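# Insert the loose pipe fully into the push-fit fitting

## Task

Slide the loose pipe into the fitting's open socket until it is seated as deep as it will go.

## Robot and tools

ROBOT. Two seven-joint arms, left_arm and right_arm, each ending in a parallel two-finger gripper that opens to 85 mm. Calibrated bases in the scene frame: left_arm at (+0.028, +0.300, +0.020) m, right_arm at (+0.043, -0.399, +0.020) m, both turned very slightly about z. The names do not match image sides. Each arm has one wrist camera: cam_left_wrist and cam_right_wrist, both 672x504, with calibration (K, distortion, T_world_to_cam) supplied at the start.

FRAMES. Scene frame: origin at table-top height, midway between the nominal bases; +x points out over the table, +z up, left_arm on the +y side. Reported hand positions, orientations and velocities use this frame. Gripper frame: fingers extend along +z, jaws move along y. end_effector_position is the spot between the pads when shut; closed fingertips stick out about 19 mm past it, fully open ones about 6 mm. Reported poses may be off by a few cm.

THE 16-NUMBER ROW. Every motion command is built from rows of 16 numbers, each in [-1, 1], always covering both arms: left dx, dy, dz, rx, ry, rz, left gripper position, left gripper speed, then the same eight for the right arm. The six pose numbers are an offset, not a pose: measured from that arm's Hand target as it stood when the action or move began, along that Hand target's own axes. Scale: 1.0 equals 0.6 m of travel or 180 degrees of turn; rx, ry, rz form one rotation vector. All zeros re-requests the current Hand target. Gripper position is absolute: +1 fully open (85 mm), 0 roughly 45 mm, -1 shut, not linear in between. Gripper speed: -1 about 20 mm/s, 0 about 85, +1 about 150; faster closes grip harder (roughly 100 N per pad at -1, up to about 240 N at +1). Grippers begin at +1. Re-send the previous position and speed to leave a gripper alone; 0 is a real command.

TOOLS.
execute_actions(actions, cameras): actions is a list of actions; each action is up to 15 rows, one per 1/30 s step. A shorter action repeats its final row. Within one action every row counts from the same start; successive actions build on each other. An empty list just returns state and images.
move(target, speed, blend, blocking, cameras): target is one row or up to 15 rows; every row is an offset from the Hand targets at the move's start, not from the prior row. speed is the path top speed in m/s, 0.002 to 0.5 (default 0.25), one value or one per target; rotation is capped at twice that in rad/s and at most 0.873 rad/s. blend (metres) rounds corners; 0 stops at each target. blocking=false returns after about 0.5 s while motion continues. Paths are straight and do not avoid obstacles; one move lasts at most 10 s.
wait(seconds 0 to 10, cameras): let the scene run.
stop(cameras): brake a running move.
zoom_image(camera, region [x0, y0, x1, y1] in pixels, at most 504 by 504): enlarge part of the newest image.
clear_fault(arm): reset a torque fault on left_arm or right_arm.
finished_scene(scene): give the current scene number to close it; irreversible, so first confirm the pipe is fully seated.

RESULTS. Per arm: end_effector_position (m), end_effector_quat_wxyz, Hand target (the next offsets start from it), joint positions, velocities ("within noise" means still), joint torques, flange force along gripper x y z (includes held weight and some error). Per gripper: position_measured_pct (about 50 - 50 x position number), object_status (0 moving, 1 blocked opening, 2 stopped on an object before the requested position = firm grip, 3 reached requested position or pads met = nothing or a soft grip), motor_current_ma (about 1000 on a firm hold, near 0 empty). Tool commands shows current gripper commands. Wrist depth gives a 7x7 grid of distances ahead of each camera in mm (164 to 4000, "-" for no data). move adds a "move:" line: done, off_target, moving, held or fault, with limits=paced (pose clipped) or limits=held (steps withheld). MOTOR HOT appears from 60 °C; at 75 °C an over-temperature fault makes the arm sag for 30 to 60 s.

MOTION NOTES. Commanded orientation is clipped to within 32 degrees of the measured one each step. Hands often stop slightly short; resend the gap as an offset. Big wrist turns can swing the elbow. The arms are stiff: a target a few mm beyond a firm contact presses very hard. To relieve a push, command a target back behind the gripper. A joint torque over its limit (104.5 N m for the first four joints, 51.3 for the wrist three) or a 5-degree tracking error freezes the arm until clear_fault. A clearance check withholds commands that bring the arms too close, but contact is still possible.

GRIPPING. Close to a position narrower than the pipe and keep it there; check for status 2. To release, open a few mm wider than the pipe. Loose objects may get nudged occasionally.

AVOID. Letting anything fall or be left off the table; dropping or releasing a moving part; fast impacts or forcing hard on the fitting or table; gripping hard on a part still resting on something; heavy side loads or twists on the gripper; arm-to-arm contact or closing a gripper on the other arm's fingers; holding stretched out or pushing at an unreachable pose (heats motors). Insert the pipe slowly along the fitting's axis, with a small final push just past contact.

Each tool is called after "Call:" by a JSON object that holds its "name" and its "arguments".

## Session

Call:
{"name": "execute_actions", "arguments": {"actions": []}}

Scene clock: 0.00 s.
left_arm: end_effector_position=(+1.0033, +0.2389, +0.2299) position_measured_pct=0.0 object_status=3 motor_current_ma=0 end_effector_quat_wxyz=(+0.043, +0.637, -0.218, +0.738) | right_arm: end_effector_position=(+0.2858, -0.6244, +0.2768) position_measured_pct=0.0 object_status=3 motor_current_ma=0 end_effector_quat_wxyz=(-0.020, +1.000, -0.004, +0.002)
Joint positions: left_arm=[-0.305 1.513 0.678 0.664 1.942 0.587 1.687] | right_arm=[0.27 0.132 0.46 1.897 -0.099 1.154 -0.781]
Joint velocities: within noise
Joint torques (N m): no reading
Flange force (N): no reading
Wrist depth (mm): cam_left_wrist=[2271 2376 2550 2674 2870 3055 3203 / 2232 2302 1956 2118 2786 3000 3172 / 1884 2021 1916 2059 2740 2751 3113 / 1763 2098 1878 1991 2132 2798 3000 / 1740 2188 1852 1950 2072 2751 2934 / 1722 2174 1822 1927 2040 2684 2921 / 1687 2153 1822 1868 1985 2652 2786] | cam_right_wrist=[429 427 425 422 419 417 414 / 430 427 424 422 419 417 414 / 430 427 424 422 419 416 413 / 431 426 423 423 419 417 413 / 430 427 424 422 419 416 414 / 431 426 425 422 420 416 413 / 429 427 424 422 419 417 413]
Hand target: left_arm +1.0033, +0.2389, +0.2299; +0.043, +0.637, -0.218, +0.738 | right_arm +0.2858, -0.6244, +0.2768; -0.020, +1.000, -0.004, +0.002
Tool commands: left_gripper/position=+1.0 left_gripper/speed=+1.0 right_gripper/position=+1.0 right_gripper/speed=+1.0

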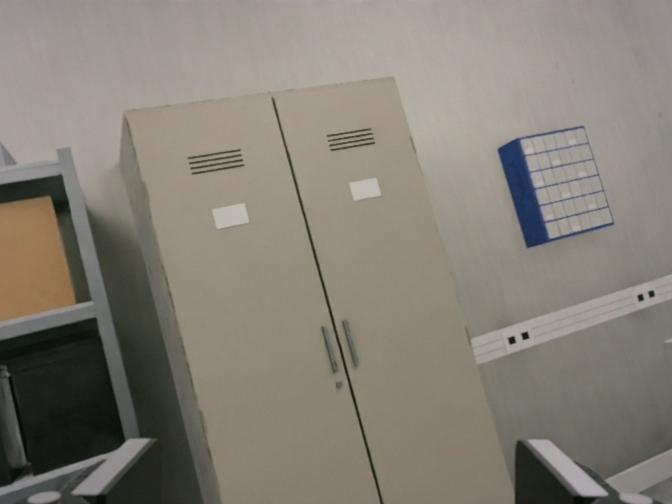

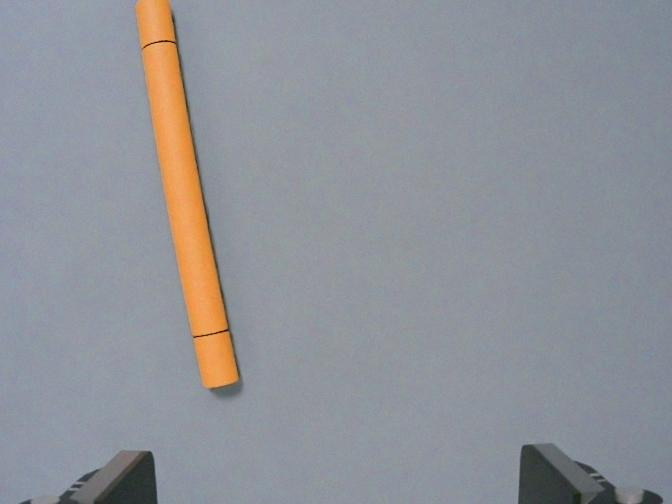

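Call:
{"name": "move", "arguments": {"target": [0.555,0.397,-0.65,0.031,-0.537,-0.159,1,1,0,0,0,0,0,0,1,1], "speed": 0.4, "cameras": ["all"]}}

Scene clock: 17.67 s.
left_arm: end_effector_position=(+0.5013, +0.0994, +0.4495) position_measured_pct=0.0 object_status=3 motor_current_ma=0 end_effector_quat_wxyz=(+0.000, +1.000, +0.001, -0.001) | right_arm: end_effector_position=(+0.2858, -0.6244, +0.2768) position_measured_pct=0.0 object_status=3 motor_current_ma=0 end_effector_quat_wxyz=(-0.020, +1.000, -0.004, +0.002)
Joint positions: left_arm=[0.165 0.551 0.428 0.747 2.914 -1.879 2.053] | right_arm=[0.27 0.132 0.46 1.897 -0.099 1.154 -0.781]
Joint torques (N m): left_arm=[0.67 -18.34 0.7 -9.02 0.05 0.07 0.04] | right_arm=[-0.1 -9.79 -0.01 -8 -0.37 0.24 -0.02]
Flange force (N): left_arm=[-4.9 -3.5 4.1] | right_arm=[-0.3 0.9 0.9]
Wrist depth (mm): cam_left_wrist=[593 594 592 591 592 593 595 / 592 592 595 592 595 596 593 / 594 594 593 594 596 596 596 / 594 596 596 596 597 595 596 / 594 596 595 596 598 599 598 / 597 597 597 599 598 598 599 / 597 597 595 598 599 599 598] | cam_right_wrist=[430 426 424 423 419 416 414 / 431 427 424 422 419 416 414 / 429 427 424 421 419 417 414 / 429 428 423 422 419 417 413 / 430 426 423 423 419 416 413 / 429 426 424 421 420 417 413 / 430 427 424 421 419 417 413]
Hand target: left_arm +0.5013, +0.0994, +0.4495; +0.000, +1.000, +0.001, -0.001 | right_arm +0.2858, -0.6244, +0.2768; -0.020, +1.000, -0.004, +0.002
Off the commanded pose: left_arm 0.000 m, 0 deg | right_arm 0.000 m, 0 deg.
move: done
camera_calibration:
cam_left_wrist: T_world_to_cam=[[-0.00493622, -0.999964, -0.00696694, 0.106605], [-0.999777, 0.00479198, 0.0205704, 0.543535], [-0.0205363, 0.00706692, -0.999764, 0.608911], [0, 0, 0, 1]] pos_world=[0.556445, 0.0996935, 0.598329]

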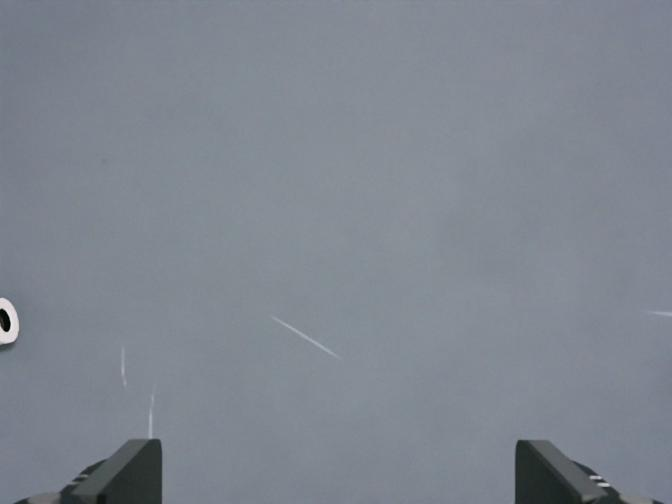

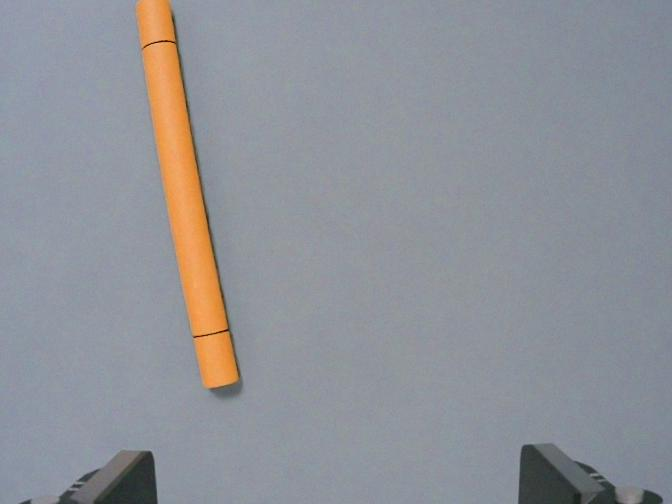

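Call:
{"name": "move", "arguments": {"target": [0,-0.43,0,0,0,0,1,1,0.155,-0.172,0.186,-0.0128,0,-0.0456,1,1], "speed": 0.3, "cameras": ["all"]}}

Scene clock: 25.83 s.
left_arm: end_effector_position=(+0.5010, +0.3573, +0.4493) position_measured_pct=0.0 object_status=3 motor_current_ma=0 end_effector_quat_wxyz=(+0.001, +1.000, +0.001, -0.001) | right_arm: end_effector_position=(+0.3801, -0.5175, +0.1699) position_measured_pct=0.0 object_status=3 motor_current_ma=0 end_effector_quat_wxyz=(+0.000, +0.998, +0.067, +0.003)
Joint positions: left_arm=[-0.38 0.429 0.37 0.936 2.987 -1.802 1.511] | right_arm=[0.012 0.33 0.289 2.046 -0.136 0.777 -1.023]
Joint torques (N m): left_arm=[0.67 -16.3 0.35 -9.35 0.06 0.09 0.06] | right_arm=[-0.1 -12.54 0.34 -6.26 -0.31 0.18 -0.02]
Flange force (N): left_arm=[-4.9 -0.6 3.2] | right_arm=[-0.1 0.5 0.9]
Wrist depth (mm): cam_left_wrist=[595 593 593 594 595 595 595 / 594 593 593 593 596 596 596 / 593 596 596 596 594 598 597 / 595 595 596 597 596 598 598 / 597 597 596 597 598 597 598 / 597 597 597 596 597 598 598 / 596 597 598 599 599 597 599] | cam_right_wrist=[316 316 316 315 316 315 315 / 315 316 316 315 315 316 315 / 315 315 315 300 316 315 315 / 315 316 315 315 315 315 315 / 315 316 315 315 315 315 315 / 315 315 315 315 315 314 315 / 315 315 315 315 315 315 315]
Hand target: left_arm +0.5010, +0.3574, +0.4493; +0.000, +1.000, +0.001, -0.001 | right_arm +0.3801, -0.5175, +0.1699; +0.000, +0.998, +0.067, +0.003
Off the commanded pose: left_arm 0.000 m, 0 deg | right_arm 0.000 m, 0 deg.
move: done
camera_calibration:
cam_left_wrist: T_world_to_cam=[[-0.00513521, -0.999963, -0.00686494, 0.364542], [-0.999776, 0.00499303, 0.0205697, 0.541933], [-0.0205346, 0.00696903, -0.999765, 0.606817], [0, 0, 0, 1]] pos_world=[0.556145, 0.357594, 0.598029]
cam_right_wrist: T_world_to_cam=[[0.107084, -0.9942, -0.00998494, -0.549075], [-0.994201, -0.107173, 0.00886985, 0.378325], [-0.00988852, 0.00897722, -0.999911, 0.323438], [0, 0, 0, 1]] pos_world=[0.438126, -0.508248, 0.314571]

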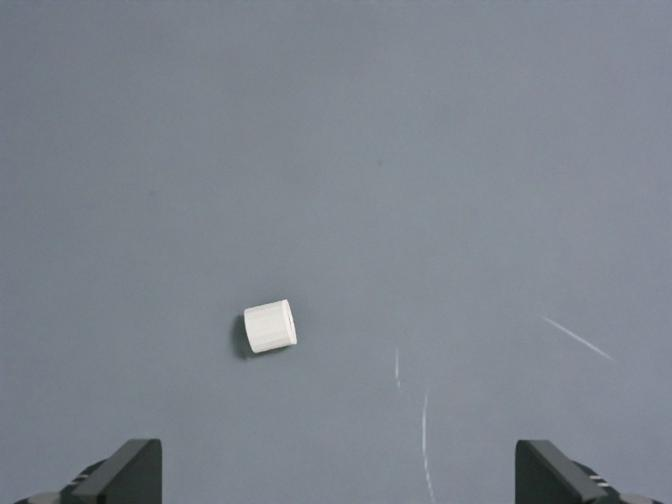

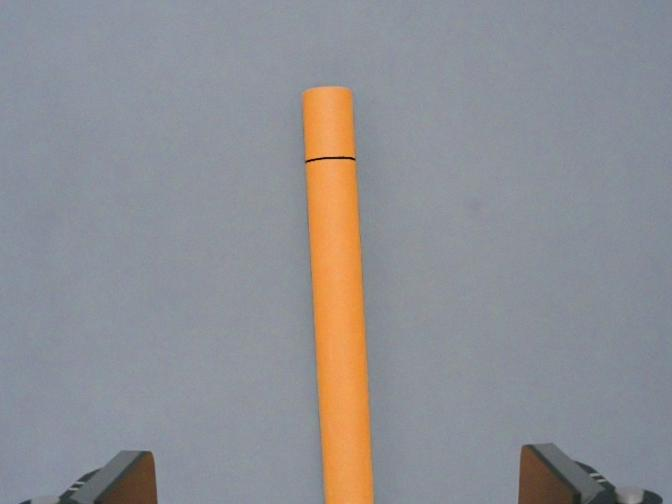

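Call:
{"name": "zoom_image", "arguments": {"camera": "cam_left_wrist", "region": [200, 260, 340, 390]}}

Call:
{"name": "zoom_image", "arguments": {"camera": "cam_right_wrist", "region": [250, 70, 420, 200]}}

Scaled by 3.600.

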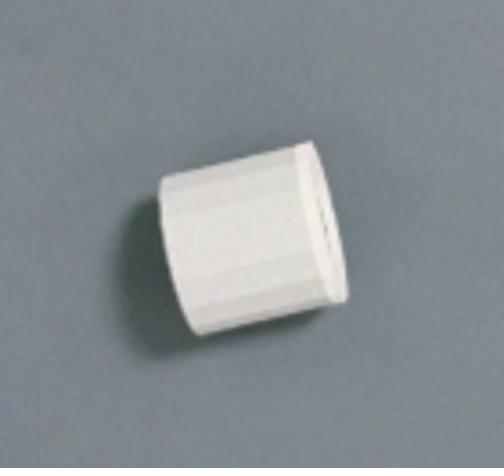

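Scaled by 2.965.

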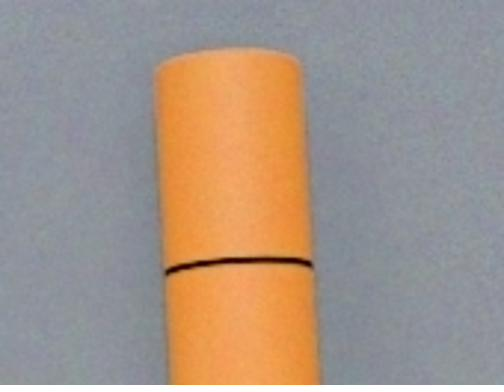

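Call:
{"name": "move", "arguments": {"target": [[-0.0367,-0.1043,0.532,0,0,0.421,0.5,1,-0.126,-0.0027,0.1,0,0,-0.0079,0,1],[-0.0367,-0.1043,0.7122,0,0,0.421,0.5,1,-0.126,-0.0027,0.2465,0,0,-0.0079,0,1]], "speed": [0.4,0.15], "blend": [0.03,0], "cameras": ["all"]}}

Scene clock: 54.13 s.
left_arm: end_effector_position=(+0.4778, +0.4195, +0.0219) position_measured_pct=25.1 object_status=3 motor_current_ma=0 end_effector_quat_wxyz=(+0.001, +0.790, -0.614, -0.001) | right_arm: end_effector_position=(+0.3060, -0.5260, +0.0215) position_measured_pct=49.8 object_status=3 motor_current_ma=0 end_effector_quat_wxyz=(+0.000, +0.997, +0.080, +0.003)
Joint positions: left_arm=[-0.588 0.836 0.404 1.804 2.612 -0.614 0.402] | right_arm=[0.291 0.633 0.061 2.382 -0.312 0.127 -0.731]
Joint torques (N m): left_arm=[0.65 -18.1 1.99 -5.05 0.16 0.01 0.04] | right_arm=[-0.1 -13.23 -0.08 -1.04 -0.29 0.17 0]
Flange force (N): left_arm=[-1.7 2.6 -2.7] | right_arm=[0.3 0.9 0.6]
Wrist depth (mm): cam_left_wrist=[167 167 167 167 168 168 168 / 167 167 167 168 167 168 168 / 167 167 167 168 168 168 168 / 167 167 168 168 168 168 168 / 167 167 168 168 168 168 168 / 168 168 168 - 168 168 168 / - - - - - - -] | cam_right_wrist=[168 168 168 - 168 168 168 / 168 168 168 - 168 168 168 / 167 168 168 - 168 167 167 / 167 167 168 - 168 168 168 / 168 167 167 - 167 168 167 / 167 167 167 - 167 167 167 / - 167 167 - - 167 -]
Hand target: left_arm +0.4779, +0.4195, +0.0219; +0.001, +0.790, -0.614, -0.001 | right_arm +0.3059, -0.5260, +0.0215; +0.000, +0.997, +0.080, +0.003
Off the commanded pose: left_arm 0.000 m, 0 deg | right_arm 0.000 m, 0 deg.
move: done
camera_calibration:
cam_left_wrist: T_world_to_cam=[[-0.970548, -0.240847, -0.00539017, 0.566502], [-0.240906, 0.970384, 0.0178717, -0.240269], [0.00092618, 0.0186439, -0.999826, 0.163508], [0, 0, 0, 1]] pos_world=[0.491784, 0.366545, 0.170827]
cam_right_wrist: T_world_to_cam=[[0.131712, -0.99124, -0.00973263, -0.557032], [-0.991237, -0.131798, 0.00887649, 0.29119], [-0.0100815, 0.0084782, -0.999913, 0.174192], [0, 0, 0, 1]] pos_world=[0.363762, -0.515251, 0.166171]

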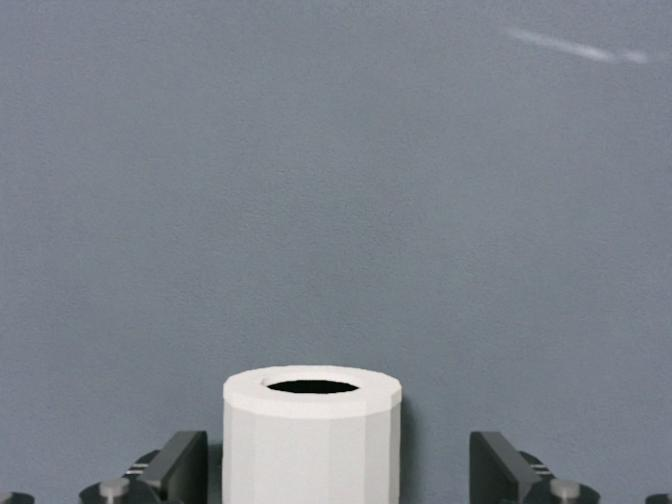

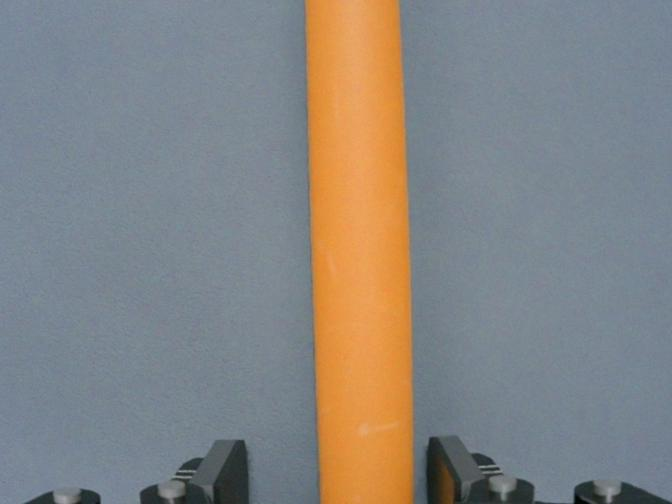

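Call:
{"name": "move", "arguments": {"target": [[0,-0.01,0,0,0,0,0.5,1,0,0.01,0,0,0,0,0,1],[0,-0.01,0,0,0,0,-1,-1,0,0.01,0,0,0,0,-1,-1],[0,-0.01,-0.09,0,0,0,-1,-1,0,0.01,-0.09,0,0,0,-1,-1],[0.392,0.148,-0.213,0,0,0.079,-1,-1,0.347,-0.635,-0.227,0,0,-0.449,-1,-1]], "speed": [0.1,0.1,0.15,0.3], "blend": [0,0,0.02,0], "cameras": ["all"]}}

Scene clock: 76.63 s.
left_arm: end_effector_position=(+0.4502, +0.1698, +0.1501) position_measured_pct=56.3 object_status=2 motor_current_ma=1000 end_effector_quat_wxyz=(+0.001, +0.708, -0.707, +0.000) | right_arm: end_effector_position=(+0.4501, -0.1169, +0.1588) position_measured_pct=76.6 object_status=2 motor_current_ma=1000 end_effector_quat_wxyz=(+0.002, +0.707, +0.707, +0.002)
Joint positions: left_arm=[-0.175 0.582 0.601 1.801 2.731 -0.888 0.63] | right_arm=[-0.623 0.6 -0.105 1.589 0.077 0.951 -0.725]
Joint torques (N m): left_arm=[0.6 -15.55 2.01 -7.09 0.13 0.04 0.05] | right_arm=[-0.14 -19.64 -0.83 -7.69 -0.34 0.09 0]
Flange force (N): left_arm=[-2.5 3.0 -1.0] | right_arm=[0.0 0.5 2.6]
Wrist depth (mm): cam_left_wrist=[295 295 295 - 296 296 296 / 295 296 295 - 296 296 297 / 296 296 296 296 296 297 297 / 295 296 296 296 297 297 297 / 296 296 296 296 297 297 297 / 296 296 296 - 297 297 297 / 296 296 - - - 297 297] | cam_right_wrist=[302 302 - - 303 303 303 / 302 303 - - 304 303 303 / 302 302 302 - 303 303 303 / 303 303 303 - 303 304 304 / 303 303 303 - 304 304 304 / 303 303 303 - 303 303 304 / 303 303 - - - 303 304]
Hand target: left_arm +0.4502, +0.1698, +0.1500; +0.001, +0.708, -0.707, +0.000 | right_arm +0.4501, -0.1169, +0.1588; +0.002, +0.707, +0.707, +0.002
Off the commanded pose: left_arm 0.000 m, 0 deg | right_arm 0.000 m, 0 deg.
move: done
camera_calibration:
cam_left_wrist: T_world_to_cam=[[-0.999972, 0.00490475, -0.00568338, 0.451818], [0.00480598, 0.999839, 0.017264, -0.122371], [0.00576715, 0.0172362, -0.999835, 0.294394], [0, 0, 0, 1]] pos_world=[0.450696, 0.115061, 0.299026]
cam_right_wrist: T_world_to_cam=[[0.999597, -0.0281367, -0.00364073, -0.448239], [-0.0280789, -0.999492, 0.0150731, -0.0492391], [-0.00406299, -0.0149648, -0.99988, 0.304058], [0, 0, 0, 1]] pos_world=[0.447911, -0.0572758, 0.303132]

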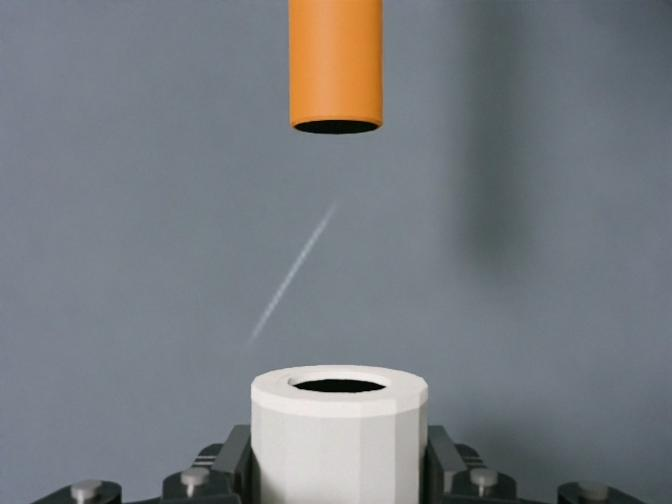

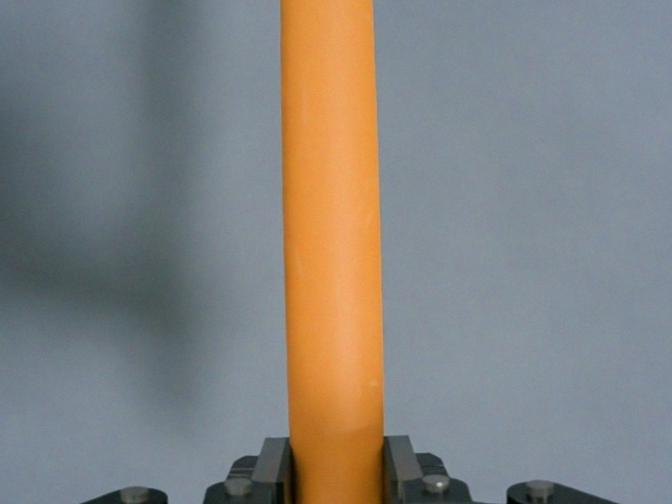

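Call:
{"name": "zoom_image", "arguments": {"camera": "cam_left_wrist", "region": [240, 350, 440, 430]}}

Call:
{"name": "zoom_image", "arguments": {"camera": "cam_left_wrist", "region": [260, 0, 420, 140]}}

Scaled by 2.520.

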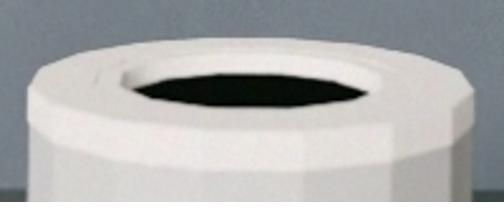

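Scaled by 3.150.

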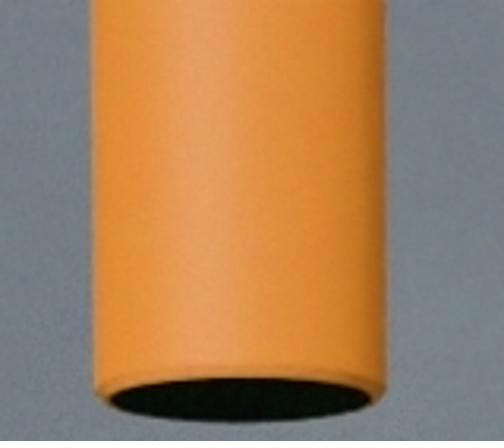

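Call:
{"name": "move", "arguments": {"target": [0,0,0,0,0,0,-1,-1,0.0833,-0.0033,0.001,0,0.0019,0.0026,-1,-1], "speed": 0.1, "cameras": ["cam_left_wrist"]}}

Call:
{"name": "zoom_image", "arguments": {"camera": "cam_left_wrist", "region": [240, 290, 440, 430]}}

Scene clock: 108.60 s.
left_arm: end_effector_position=(+0.4502, +0.1698, +0.1500) position_measured_pct=56.3 object_status=2 motor_current_ma=1000 end_effector_quat_wxyz=(+0.001, +0.708, -0.707, +0.000) | right_arm: end_effector_position=(+0.4482, -0.0669, +0.1582) position_measured_pct=76.6 object_status=2 motor_current_ma=1000 end_effector_quat_wxyz=(+0.000, +0.710, +0.704, +0.005)
Joint positions: left_arm=[-0.175 0.582 0.601 1.801 2.731 -0.888 0.63] | right_arm=[-0.702 0.655 -0.104 1.484 0.075 0.997 -0.804]
Joint torques (N m): left_arm=[0.7 -15.56 2.17 -7.03 0.13 0.07 0.08] | right_arm=[-0.03 -20.95 -0.95 -8.08 -0.37 0.04 0.03]
Flange force (N): left_arm=[-2.7 2.7 -1.1] | right_arm=[0.2 0.2 2.7]
Wrist depth (mm): cam_left_wrist=[295 295 296 - 295 297 296 / 295 295 296 - 296 297 297 / 295 295 295 - 296 297 297 / 295 296 296 - 296 297 297 / 295 296 296 - 297 297 297 / 295 296 - - 297 297 297 / 295 296 - - - 297 297] | cam_right_wrist=[302 302 - - 303 303 303 / 302 303 - - 303 303 304 / 302 302 302 - 303 303 303 / 302 302 303 - 303 303 304 / 302 302 302 - 303 303 303 / 302 302 302 - 303 303 303 / 302 303 - - - 303 303]
Hand target: left_arm +0.4502, +0.1698, +0.1500; +0.001, +0.708, -0.707, +0.000 | right_arm +0.4482, -0.0669, +0.1582; +0.000, +0.710, +0.704, +0.005
Off the commanded pose: left_arm 0.000 m, 0 deg | right_arm 0.000 m, 0 deg.
move: done
camera_calibration:
cam_left_wrist: T_world_to_cam=[[-0.999972, 0.00490475, -0.00568338, 0.451818], [0.00480598, 0.999839, 0.017264, -0.122371], [0.00576715, 0.0172362, -0.999835, 0.294394], [0, 0, 0, 1]] pos_world=[0.450696, 0.115061, 0.299026]
Images, in order (width x height): cam_left_wrist 672x504.

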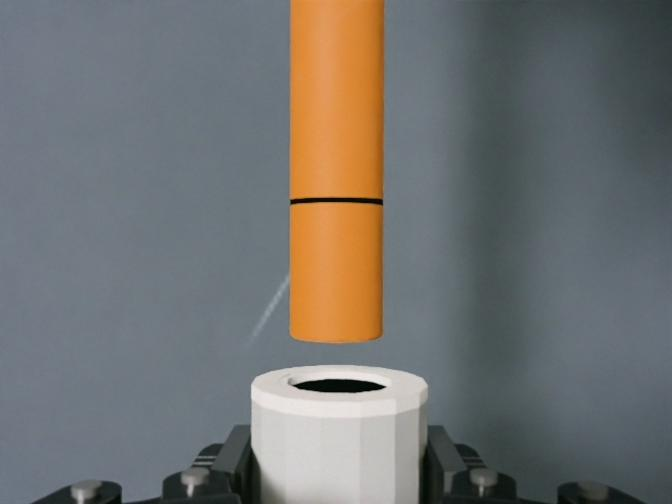

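Scaled by 2.520.

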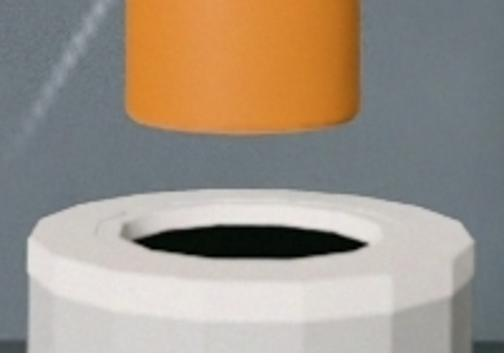

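Call:
{"name": "move", "arguments": {"target": [0,0,0,0,0,0,-1,-1,0.0243,-0.0011,0,0,0,0,-1,-1], "speed": 0.03, "cameras": ["cam_left_wrist"]}}

Call:
{"name": "zoom_image", "arguments": {"camera": "cam_left_wrist", "region": [240, 290, 440, 430]}}

Scene clock: 114.17 s.
left_arm: end_effector_position=(+0.4502, +0.1701, +0.1500) position_measured_pct=56.3 object_status=2 motor_current_ma=1000 end_effector_quat_wxyz=(+0.001, +0.708, -0.707, -0.001) | right_arm: end_effector_position=(+0.4478, -0.0526, +0.1582) position_measured_pct=76.6 object_status=2 motor_current_ma=1000 end_effector_quat_wxyz=(+0.000, +0.710, +0.704, +0.004)
Joint positions: left_arm=[-0.175 0.582 0.601 1.801 2.731 -0.888 0.63] | right_arm=[-0.725 0.673 -0.103 1.448 0.076 1.015 -0.824]
Joint torques (N m): left_arm=[12.08 -14.92 14.12 -9.26 5.51 4.32 -0.27] | right_arm=[-9.48 -23.5 -10.26 -17.07 -4.99 -6.8 -0.13]
Flange force (N): left_arm=[-28.5 1.5 0.7] | right_arm=[-25.2 -1.4 0.5]
Wrist depth (mm): cam_left_wrist=[295 295 295 - 295 296 296 / 295 295 295 - 296 296 297 / 295 295 295 - 296 296 296 / 296 295 296 - 296 296 297 / 295 296 295 - 297 297 297 / 296 295 - - - 297 297 / 296 296 - - - 297 297] | cam_right_wrist=[302 302 - - 303 302 302 / 301 302 - - 302 302 303 / 302 302 302 - 302 302 303 / 302 302 302 - 302 303 302 / 301 301 302 - 303 302 303 / 302 302 302 - 302 302 302 / 302 302 - - - 303 302]
Hand target: left_arm +0.4502, +0.1698, +0.1500; +0.001, +0.708, -0.707, +0.000 | right_arm +0.4477, -0.0523, +0.1583; +0.000, +0.710, +0.704, +0.005
Off the commanded pose: left_arm 0.000 m, 0 deg | right_arm 0.000 m, 0 deg.
move: done
camera_calibration:
cam_left_wrist: T_world_to_cam=[[-0.999974, 0.00460636, -0.00558356, 0.451921], [0.00450708, 0.999834, 0.0176643, -0.122653], [0.005664, 0.0176386, -0.999828, 0.294287], [0, 0, 0, 1]] pos_world=[0.450795, 0.11536, 0.298926]
Images, in order (width x height): cam_left_wrist 672x504.

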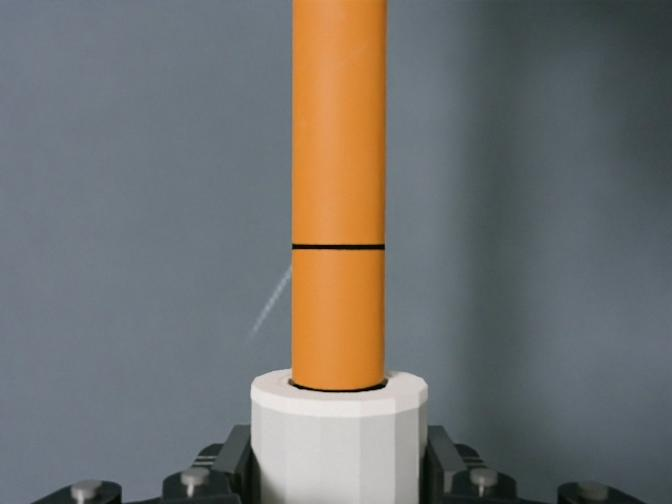

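Scaled by 2.520.

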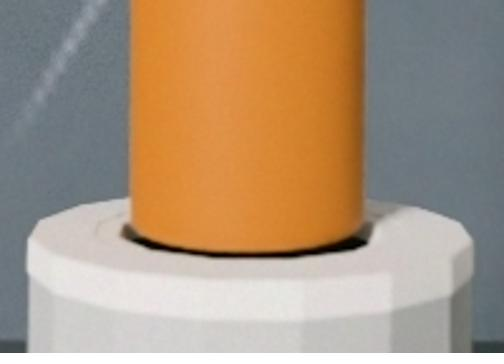

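Call:
{"name": "move", "arguments": {"target": [[0,0,0,0,0,0,-1,-1,-0.006,-0.0005,-0.0025,0,0,0,-1,-1],[0,0,0,0,0,0,-1,-1,0.008,-0.0005,-0.0025,0,0,0,-1,-1]], "speed": 0.03, "cameras": ["cam_left_wrist"]}}

Call:
{"name": "zoom_image", "arguments": {"camera": "cam_left_wrist", "region": [240, 290, 440, 430]}}

Scene clock: 128.10 s.
left_arm: end_effector_position=(+0.4502, +0.1701, +0.1500) position_measured_pct=56.3 object_status=2 motor_current_ma=1000 end_effector_quat_wxyz=(+0.001, +0.708, -0.707, -0.001) | right_arm: end_effector_position=(+0.4475, -0.0477, +0.1598) position_measured_pct=76.6 object_status=2 motor_current_ma=1000 end_effector_quat_wxyz=(+0.000, +0.710, +0.704, +0.005)
Joint positions: left_arm=[-0.175 0.582 0.601 1.801 2.731 -0.888 0.63] | right_arm=[-0.732 0.677 -0.103 1.434 0.076 1.025 -0.83]
Joint torques (N m): left_arm=[17.78 -14.28 19.8 -10.65 8.39 6.92 -0.23] | right_arm=[-14.82 -25.57 -15.58 -22.27 -7.86 -10.47 -0.22]
Flange force (N): left_arm=[-42.1 1.5 -0.2] | right_arm=[-39.1 -1.9 1.0]
Wrist depth (mm): cam_left_wrist=[294 294 294 - 296 295 296 / 294 294 295 - 296 296 296 / 295 295 295 - 296 296 296 / 295 295 295 - 296 296 297 / 295 295 295 - 296 297 297 / 295 296 - - 297 297 297 / 296 296 - - - 297 297] | cam_right_wrist=[303 303 303 - 303 303 304 / 302 303 303 - 303 303 304 / 303 303 303 - 303 304 303 / 303 303 303 - 303 304 304 / 302 303 303 - 304 304 304 / 303 303 304 - 304 304 304 / 303 303 - - - 304 304]
Hand target: left_arm +0.4502, +0.1698, +0.1500; +0.001, +0.708, -0.707, +0.000 | right_arm +0.4474, -0.0475, +0.1598; +0.000, +0.710, +0.704, +0.005
Off the commanded pose: left_arm 0.000 m, 0 deg | right_arm 0.000 m, 0 deg.
move: done
camera_calibration:
cam_left_wrist: T_world_to_cam=[[-0.999974, 0.0046058, -0.00558402, 0.451823], [0.00450708, 0.999836, 0.0175643, -0.122525], [0.005664, 0.0175387, -0.99983, 0.294401], [0, 0, 0, 1]] pos_world=[0.450695, 0.11526, 0.299026]
Images, in order (width x height): cam_left_wrist 672x504.

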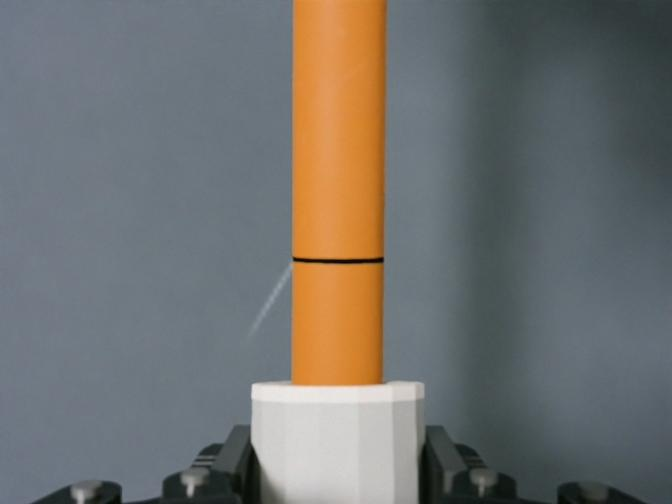

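Scaled by 2.520.

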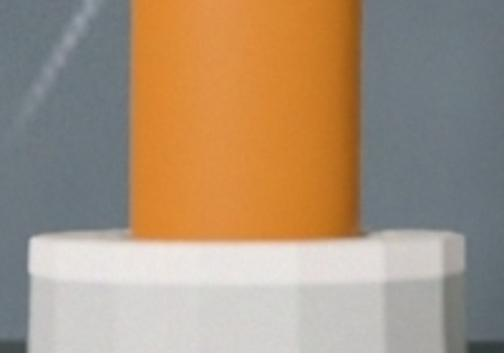

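Call:
{"name": "move", "arguments": {"target": [0,0,0,0,0,0,-1,-1,-0.025,0,0,0,0,0,-1,-1], "speed": 0.06, "cameras": ["cam_left_wrist"]}}

Call:
{"name": "zoom_image", "arguments": {"camera": "cam_left_wrist", "region": [240, 290, 440, 430]}}

Scene clock: 134.93 s.
left_arm: end_effector_position=(+0.4502, +0.1698, +0.1500) position_measured_pct=56.3 object_status=2 motor_current_ma=1000 end_effector_quat_wxyz=(+0.001, +0.708, -0.707, +0.000) | right_arm: end_effector_position=(+0.4473, -0.0625, +0.1597) position_measured_pct=76.6 object_status=2 motor_current_ma=1000 end_effector_quat_wxyz=(+0.000, +0.710, +0.704, +0.005)
Joint positions: left_arm=[-0.175 0.582 0.601 1.801 2.731 -0.887 0.63] | right_arm=[-0.71 0.657 -0.104 1.474 0.075 1.005 -0.811]
Joint torques (N m): left_arm=[0.76 -15.48 2.13 -7.04 0.09 0.06 0.12] | right_arm=[-0.08 -20.99 -0.92 -8.11 -0.32 0.05 -0.02]
Flange force (N): left_arm=[-3.1 2.9 -1.3] | right_arm=[0.0 0.3 2.7]
Wrist depth (mm): cam_left_wrist=[295 295 296 - 296 296 297 / 295 295 296 - 296 296 297 / 296 296 296 - 296 297 297 / 296 295 296 - 297 297 297 / 295 296 296 - 297 297 297 / 296 296 297 - 297 297 297 / 296 296 - - - 297 297] | cam_right_wrist=[304 304 304 - 304 305 305 / 303 304 - - 304 305 305 / 304 304 304 - 304 305 305 / 304 303 304 - 304 305 305 / 304 303 304 - 304 304 305 / 304 304 303 - 304 305 305 / 304 304 - - - 304 305]
Hand target: left_arm +0.4502, +0.1698, +0.1500; +0.001, +0.708, -0.707, +0.000 | right_arm +0.4473, -0.0625, +0.1597; +0.000, +0.710, +0.704, +0.005
Off the commanded pose: left_arm 0.000 m, 0 deg | right_arm 0.000 m, 0 deg.
move: done
camera_calibration:
cam_left_wrist: T_world_to_cam=[[-0.999972, 0.00490408, -0.00558339, 0.451788], [0.00480704, 0.999839, 0.0172636, -0.122369], [0.00566716, 0.0172362, -0.999835, 0.294339], [0, 0, 0, 1]] pos_world=[0.450696, 0.115061, 0.298926]
Images, in order (width x height): cam_left_wrist 672x504.

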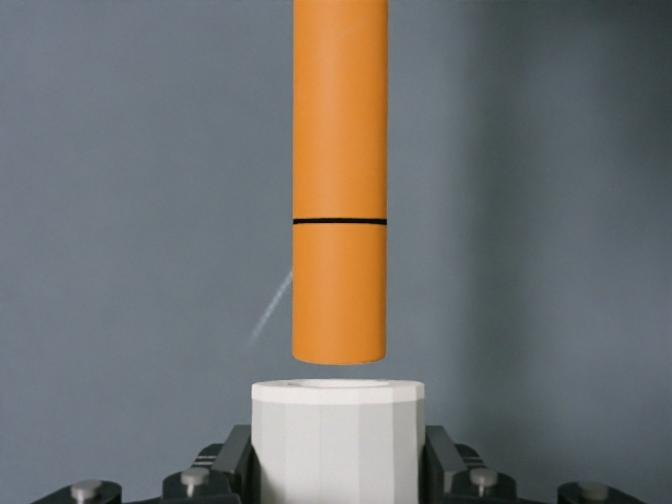

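Scaled by 2.520.

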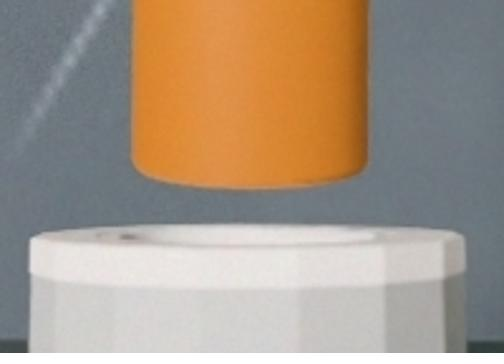

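Call:
{"name": "move", "arguments": {"target": [0,0,0,0,0.047,0,-1,-1,-0.005,0,0,0,0,0,-1,-1], "speed": 0.06, "cameras": ["cam_left_wrist"]}}

Call:
{"name": "zoom_image", "arguments": {"camera": "cam_left_wrist", "region": [240, 290, 440, 430]}}

Scene clock: 149.57 s.
left_arm: end_effector_position=(+0.4502, +0.1698, +0.1500) position_measured_pct=56.3 object_status=2 motor_current_ma=1000 end_effector_quat_wxyz=(+0.053, +0.706, -0.705, +0.052) | right_arm: end_effector_position=(+0.4472, -0.0655, +0.1597) position_measured_pct=76.6 object_status=2 motor_current_ma=1000 end_effector_quat_wxyz=(+0.000, +0.710, +0.704, +0.005)
Joint positions: left_arm=[-0.342 0.592 0.695 1.845 2.831 -0.804 0.487] | right_arm=[-0.705 0.654 -0.104 1.481 0.075 1.001 -0.807]
Joint torques (N m): left_arm=[0.63 -14.77 2.62 -7.02 0.45 0.23 0.06] | right_arm=[-0.11 -20.9 -0.92 -8.05 -0.34 0.03 0]
Flange force (N): left_arm=[-2.5 3.7 -1.5] | right_arm=[0.1 0.4 2.6]
Wrist depth (mm): cam_left_wrist=[321 322 322 - 323 322 322 / 316 317 317 - 317 317 317 / 311 311 311 - 312 311 312 / 306 306 307 - 306 307 307 / 301 301 301 - 301 302 301 / 295 296 298 298 298 297 297 / 293 293 - - - 294 294] | cam_right_wrist=[304 304 304 - 305 304 305 / 304 304 - - 305 304 305 / 304 304 304 - 305 304 305 / 303 304 305 - 305 304 305 / 303 304 304 - 305 305 305 / 304 304 304 - 304 305 305 / 303 303 - - - 304 304]
Hand target: left_arm +0.4502, +0.1698, +0.1500; +0.053, +0.706, -0.705, +0.052 | right_arm +0.4472, -0.0655, +0.1597; +0.000, +0.710, +0.704, +0.005
Off the commanded pose: left_arm 0.000 m, 0 deg | right_arm 0.000 m, 0 deg.
move: done
camera_calibration:
cam_left_wrist: T_world_to_cam=[[-0.999972, 0.0036898, -0.00649896, 0.45216], [0.0045036, 0.9915, -0.130026, -0.0987491], [0.00596395, -0.130052, -0.991489, 0.318014], [0, 0, 0, 1]] pos_world=[0.450695, 0.1376, 0.305407]
Images, in order (width x height): cam_left_wrist 672x504.

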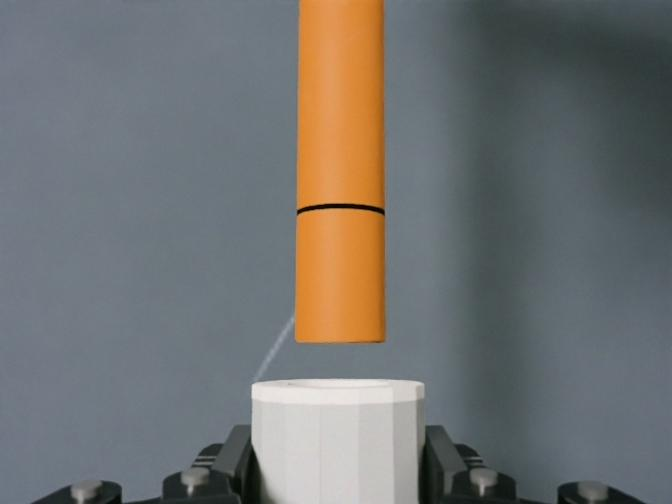

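Scaled by 2.520.

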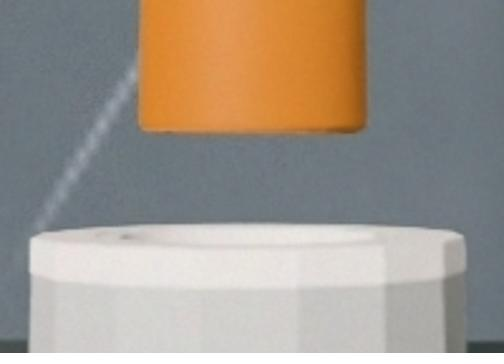

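Call:
{"name": "zoom_image", "arguments": {"camera": "cam_left_wrist", "region": [290, 305, 392, 407]}}

Call:
{"name": "zoom_image", "arguments": {"camera": "cam_left_wrist", "region": [240, 300, 440, 500]}}

Call:
{"name": "zoom_image", "arguments": {"camera": "cam_left_wrist", "region": [290, 0, 392, 102]}}

Scaled by 4.941.

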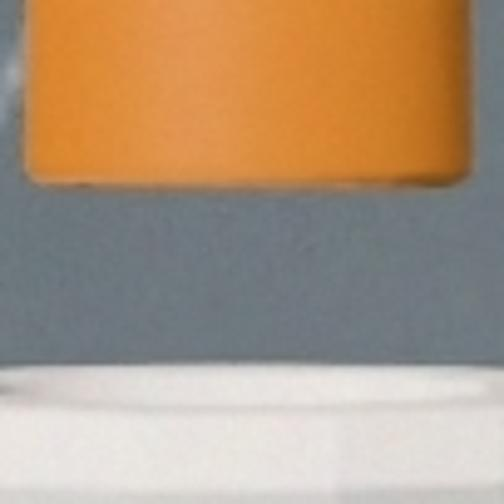

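Scaled by 2.520.

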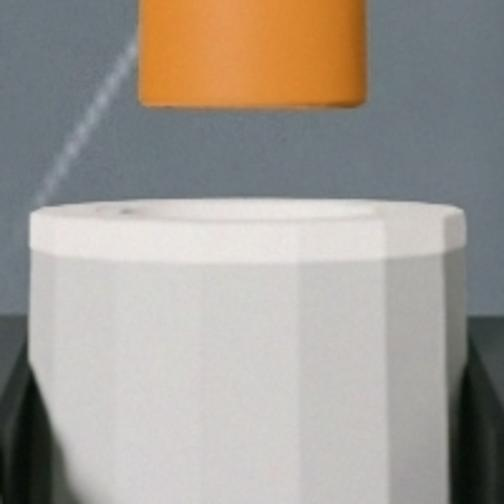

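Scaled by 4.941.

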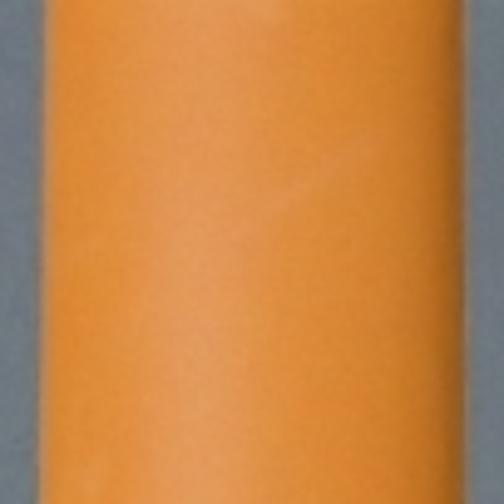

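Call:
{"name": "move", "arguments": {"target": [[-0.0312,0,0.2085,0,0,0,-1,-1,-0.0517,-0.0012,0.2283,0,0,0,-1,-1],[-0.0312,0,0.2085,0,0,0,0.5,0,-0.0517,-0.0012,0.2283,0,0,0,0,0],[-0.0312,0,0.21,0,-0.047,0,0.5,0,-0.0517,-0.0012,0.23,0.0023,-0.0023,0,0,0]], "speed": [0.12,0.05,0.05], "cameras": ["all"]}}

Scene clock: 185.20 s.
left_arm: end_effector_position=(+0.4499, +0.1697, +0.0227) position_measured_pct=25.1 object_status=3 motor_current_ma=0 end_effector_quat_wxyz=(+0.001, +0.708, -0.707, +0.000) | right_arm: end_effector_position=(+0.4472, -0.0956, +0.0215) position_measured_pct=49.8 object_status=3 motor_current_ma=0 end_effector_quat_wxyz=(+0.000, +0.710, +0.704, +0.000)
Joint positions: left_arm=[-0.022 0.799 0.375 1.889 2.621 -0.553 0.716] | right_arm=[-0.67 0.848 -0.087 1.644 0.108 0.655 -0.792]
Joint torques (N m): left_arm=[0.65 -17.42 1.65 -4.68 0.18 0.12 0.07] | right_arm=[-0.12 -20.69 -0.84 -5.34 -0.28 0.17 -0.04]
Flange force (N): left_arm=[-2.4 1.2 -3.0] | right_arm=[-0.1 0.3 1.3]
Wrist depth (mm): cam_left_wrist=[168 168 168 - 168 168 168 / 168 168 168 - 168 169 168 / 168 168 168 - 168 168 169 / 168 168 168 168 168 169 169 / 168 168 168 168 169 169 169 / 168 168 168 168 169 169 169 / - - - - - - -] | cam_right_wrist=[166 166 166 - 166 166 166 / 166 166 166 - 166 166 166 / 166 166 166 - 166 166 166 / 166 166 166 - 166 166 166 / 166 166 166 - 166 166 166 / 167 166 166 - 166 166 166 / - 167 166 - 167 166 -]
Hand target: left_arm +0.4499, +0.1697, +0.0227; +0.001, +0.708, -0.707, +0.000 | right_arm +0.4472, -0.0956, +0.0215; +0.000, +0.710, +0.704, +0.000
Off the commanded pose: left_arm 0.000 m, 0 deg | right_arm 0.000 m, 0 deg.
move: done
camera_calibration:
cam_left_wrist: T_world_to_cam=[[-0.999973, 0.00480409, -0.00558406, 0.45079], [0.00470705, 0.99984, 0.0172638, -0.120025], [0.0056661, 0.0172371, -0.999835, 0.167064], [0, 0, 0, 1]] pos_world=[0.450396, 0.114961, 0.171626]
cam_right_wrist: T_world_to_cam=[[0.999284, -0.0362455, -0.0108957, -0.445604], [-0.0360643, -0.999215, 0.0163873, -0.0223493], [-0.0114811, -0.0159826, -0.999806, 0.170264], [0, 0, 0, 1]] pos_world=[0.446433, -0.0357616, 0.165742]

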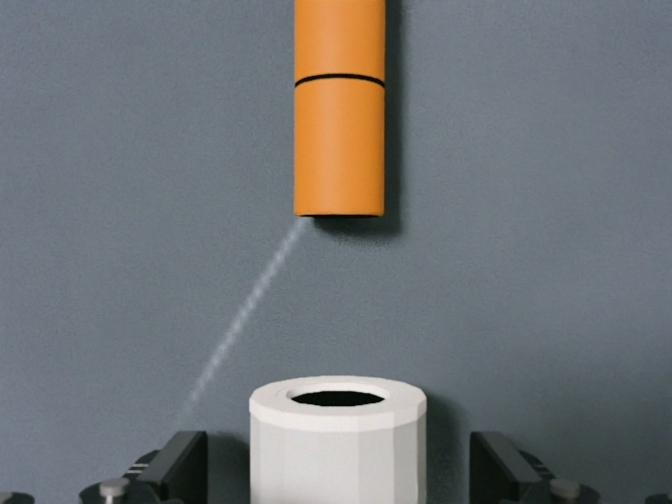

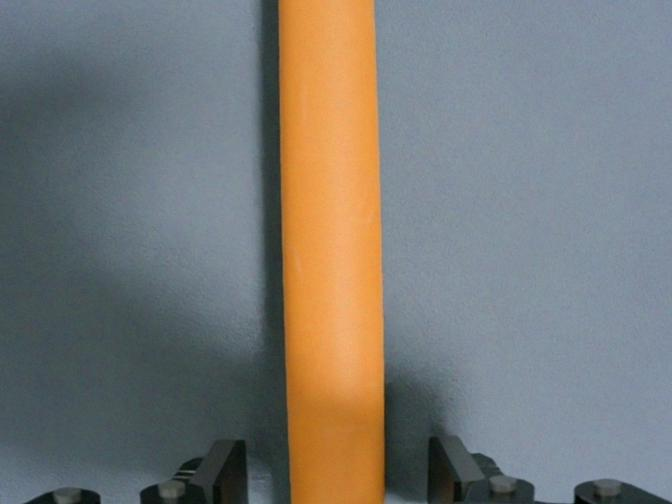

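Call:
{"name": "move", "arguments": {"target": [[0,0,0,0,0,0,-1,1,0,0,0,0,0,0,-1,1],[0,0,-0.0025,0,0,0,-1,1,0,0,-0.0185,0,0,0,-1,1],[0,0,-0.0025,0,0,0,-1,1,0.0583,0.0028,-0.0185,0,0,-0.0019,-1,1]], "speed": [0.05,0.05,0.1], "blend": [0,0.01,0], "cameras": ["cam_left_wrist"]}}

Call:
{"name": "zoom_image", "arguments": {"camera": "cam_left_wrist", "region": [240, 290, 440, 490]}}

Scene clock: 199.30 s.
left_arm: end_effector_position=(+0.4499, +0.1697, +0.0242) position_measured_pct=58.0 object_status=2 motor_current_ma=1000 end_effector_quat_wxyz=(+0.001, +0.708, -0.707, +0.000) | right_arm: end_effector_position=(+0.4492, -0.0607, +0.0326) position_measured_pct=77.9 object_status=2 motor_current_ma=1000 end_effector_quat_wxyz=(+0.000, +0.708, +0.706, +0.000)
Joint positions: left_arm=[-0.024 0.796 0.377 1.889 2.623 -0.557 0.715] | right_arm=[-0.72 0.863 -0.088 1.55 0.1 0.734 -0.825]
Joint torques (N m): left_arm=[0.65 -17.65 1.6 -4.82 0.11 0.08 0.11] | right_arm=[-0.16 -22.33 -0.99 -6.29 -0.32 0.09 -0.04]
Flange force (N): left_arm=[-2.5 1.2 -2.5] | right_arm=[-0.1 0.4 2.7]
Wrist depth (mm): cam_left_wrist=[169 169 169 - 170 170 170 / 169 169 169 - 170 170 170 / 169 169 169 - 170 170 170 / 170 170 170 - 170 170 170 / 170 170 170 - 170 170 170 / 170 170 170 - 170 170 171 / - 170 - - - 170 -] | cam_right_wrist=[177 177 177 - 177 177 177 / 177 177 177 - 177 177 177 / 177 177 177 - 177 177 177 / 177 177 177 - 177 177 177 / 177 177 177 - 177 177 177 / 178 177 177 - 177 177 177 / - 177 177 - 177 177 -]
Hand target: left_arm +0.4499, +0.1697, +0.0242; +0.001, +0.708, -0.707, +0.000 | right_arm +0.4492, -0.0607, +0.0326; +0.000, +0.708, +0.706, +0.000
Off the commanded pose: left_arm 0.000 m, 0 deg | right_arm 0.000 m, 0 deg.
move: done; blend cut to 0.0055 m at target 2
camera_calibration:
cam_left_wrist: T_world_to_cam=[[-0.999972, 0.00490475, -0.00568338, 0.450803], [0.00480598, 0.999839, 0.017264, -0.120096], [0.00576715, 0.0172362, -0.999835, 0.168518], [0, 0, 0, 1]] pos_world=[0.450396, 0.114961, 0.173126]
Images, in order (width x height): cam_left_wrist 672x504.

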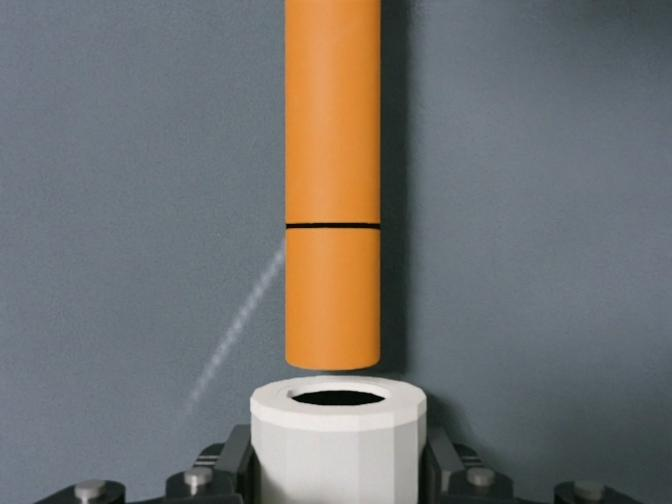

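Scaled by 2.520.

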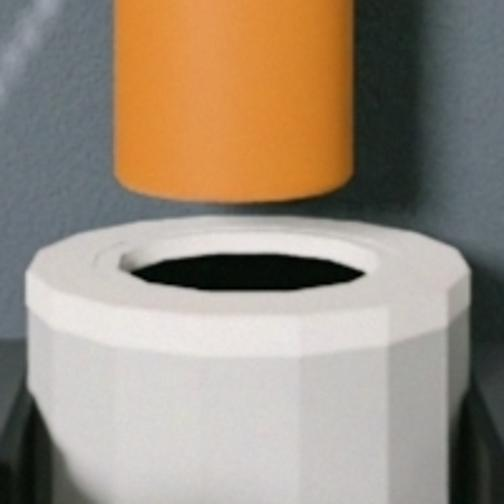

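Call:
{"name": "move", "arguments": {"target": [[0,0,0,0,0,0,-1,1,0.0083,-0.0023,0,0,0,0,-1,1],[0,0,0,0,0,0,-1,1,0.0193,-0.0023,0,0,0,0,-1,1]], "speed": [0.05,0.03], "blend": [0.002,0], "cameras": ["cam_left_wrist"]}}

Call:
{"name": "zoom_image", "arguments": {"camera": "cam_left_wrist", "region": [240, 290, 440, 490]}}

Scene clock: 204.53 s.
left_arm: end_effector_position=(+0.4499, +0.1697, +0.0242) position_measured_pct=58.0 object_status=2 motor_current_ma=1000 end_effector_quat_wxyz=(+0.001, +0.708, -0.707, +0.000) | right_arm: end_effector_position=(+0.4478, -0.0491, +0.0326) position_measured_pct=77.9 object_status=2 motor_current_ma=1000 end_effector_quat_wxyz=(+0.000, +0.708, +0.706, +0.000)
Joint positions: left_arm=[-0.024 0.796 0.378 1.889 2.623 -0.557 0.715] | right_arm=[-0.739 0.873 -0.086 1.524 0.097 0.75 -0.839]
Joint torques (N m): left_arm=[0.64 -17.79 1.73 -4.82 0.11 0.12 0.03] | right_arm=[-0.15 -22.32 -0.88 -6.27 -0.3 0.12 0.01]
Flange force (N): left_arm=[-2.3 1.1 -2.1] | right_arm=[0.0 0.4 2.3]
Wrist depth (mm): cam_left_wrist=[169 169 169 - 170 170 170 / 169 169 170 - 170 170 170 / 169 170 170 - 170 170 170 / 170 170 170 - 170 170 170 / 169 170 170 - 170 170 171 / 170 170 170 - 170 170 170 / - 170 - - - 170 -] | cam_right_wrist=[177 177 177 - 177 177 176 / 177 177 177 - 177 177 177 / 177 177 177 - 177 177 177 / 177 177 177 - 177 177 177 / 177 177 177 - 177 177 177 / 177 177 177 - 177 177 177 / - 177 177 - 177 177 -]
Hand target: left_arm +0.4499, +0.1697, +0.0242; +0.001, +0.708, -0.707, +0.000 | right_arm +0.4478, -0.0491, +0.0326; +0.000, +0.708, +0.706, +0.000
Off the commanded pose: left_arm 0.000 m, 0 deg | right_arm 0.000 m, 0 deg.
move: done
camera_calibration:
cam_left_wrist: T_world_to_cam=[[-0.999972, 0.00480451, -0.00568405, 0.450815], [0.00470574, 0.99984, 0.0172643, -0.120051], [0.00576609, 0.0172371, -0.999835, 0.168518], [0, 0, 0, 1]] pos_world=[0.450396, 0.114961, 0.173126]
Images, in order (width x height): cam_left_wrist 672x504.

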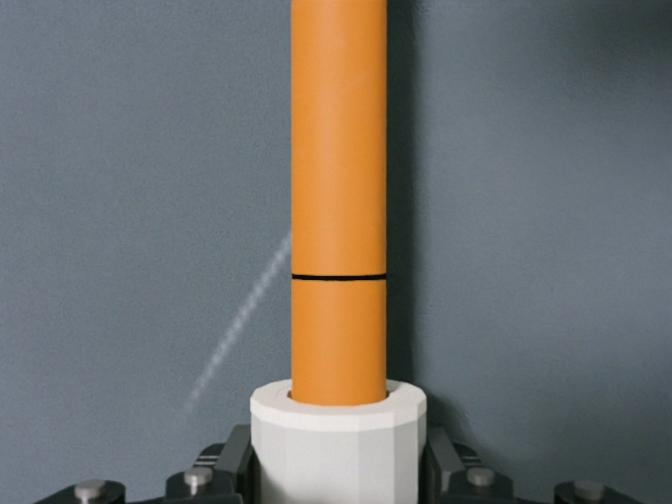

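Scaled by 2.520.

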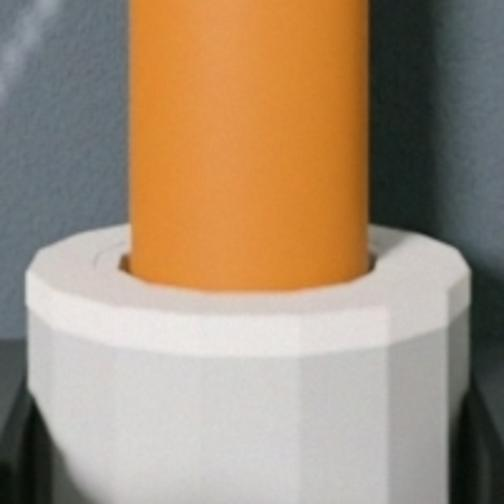

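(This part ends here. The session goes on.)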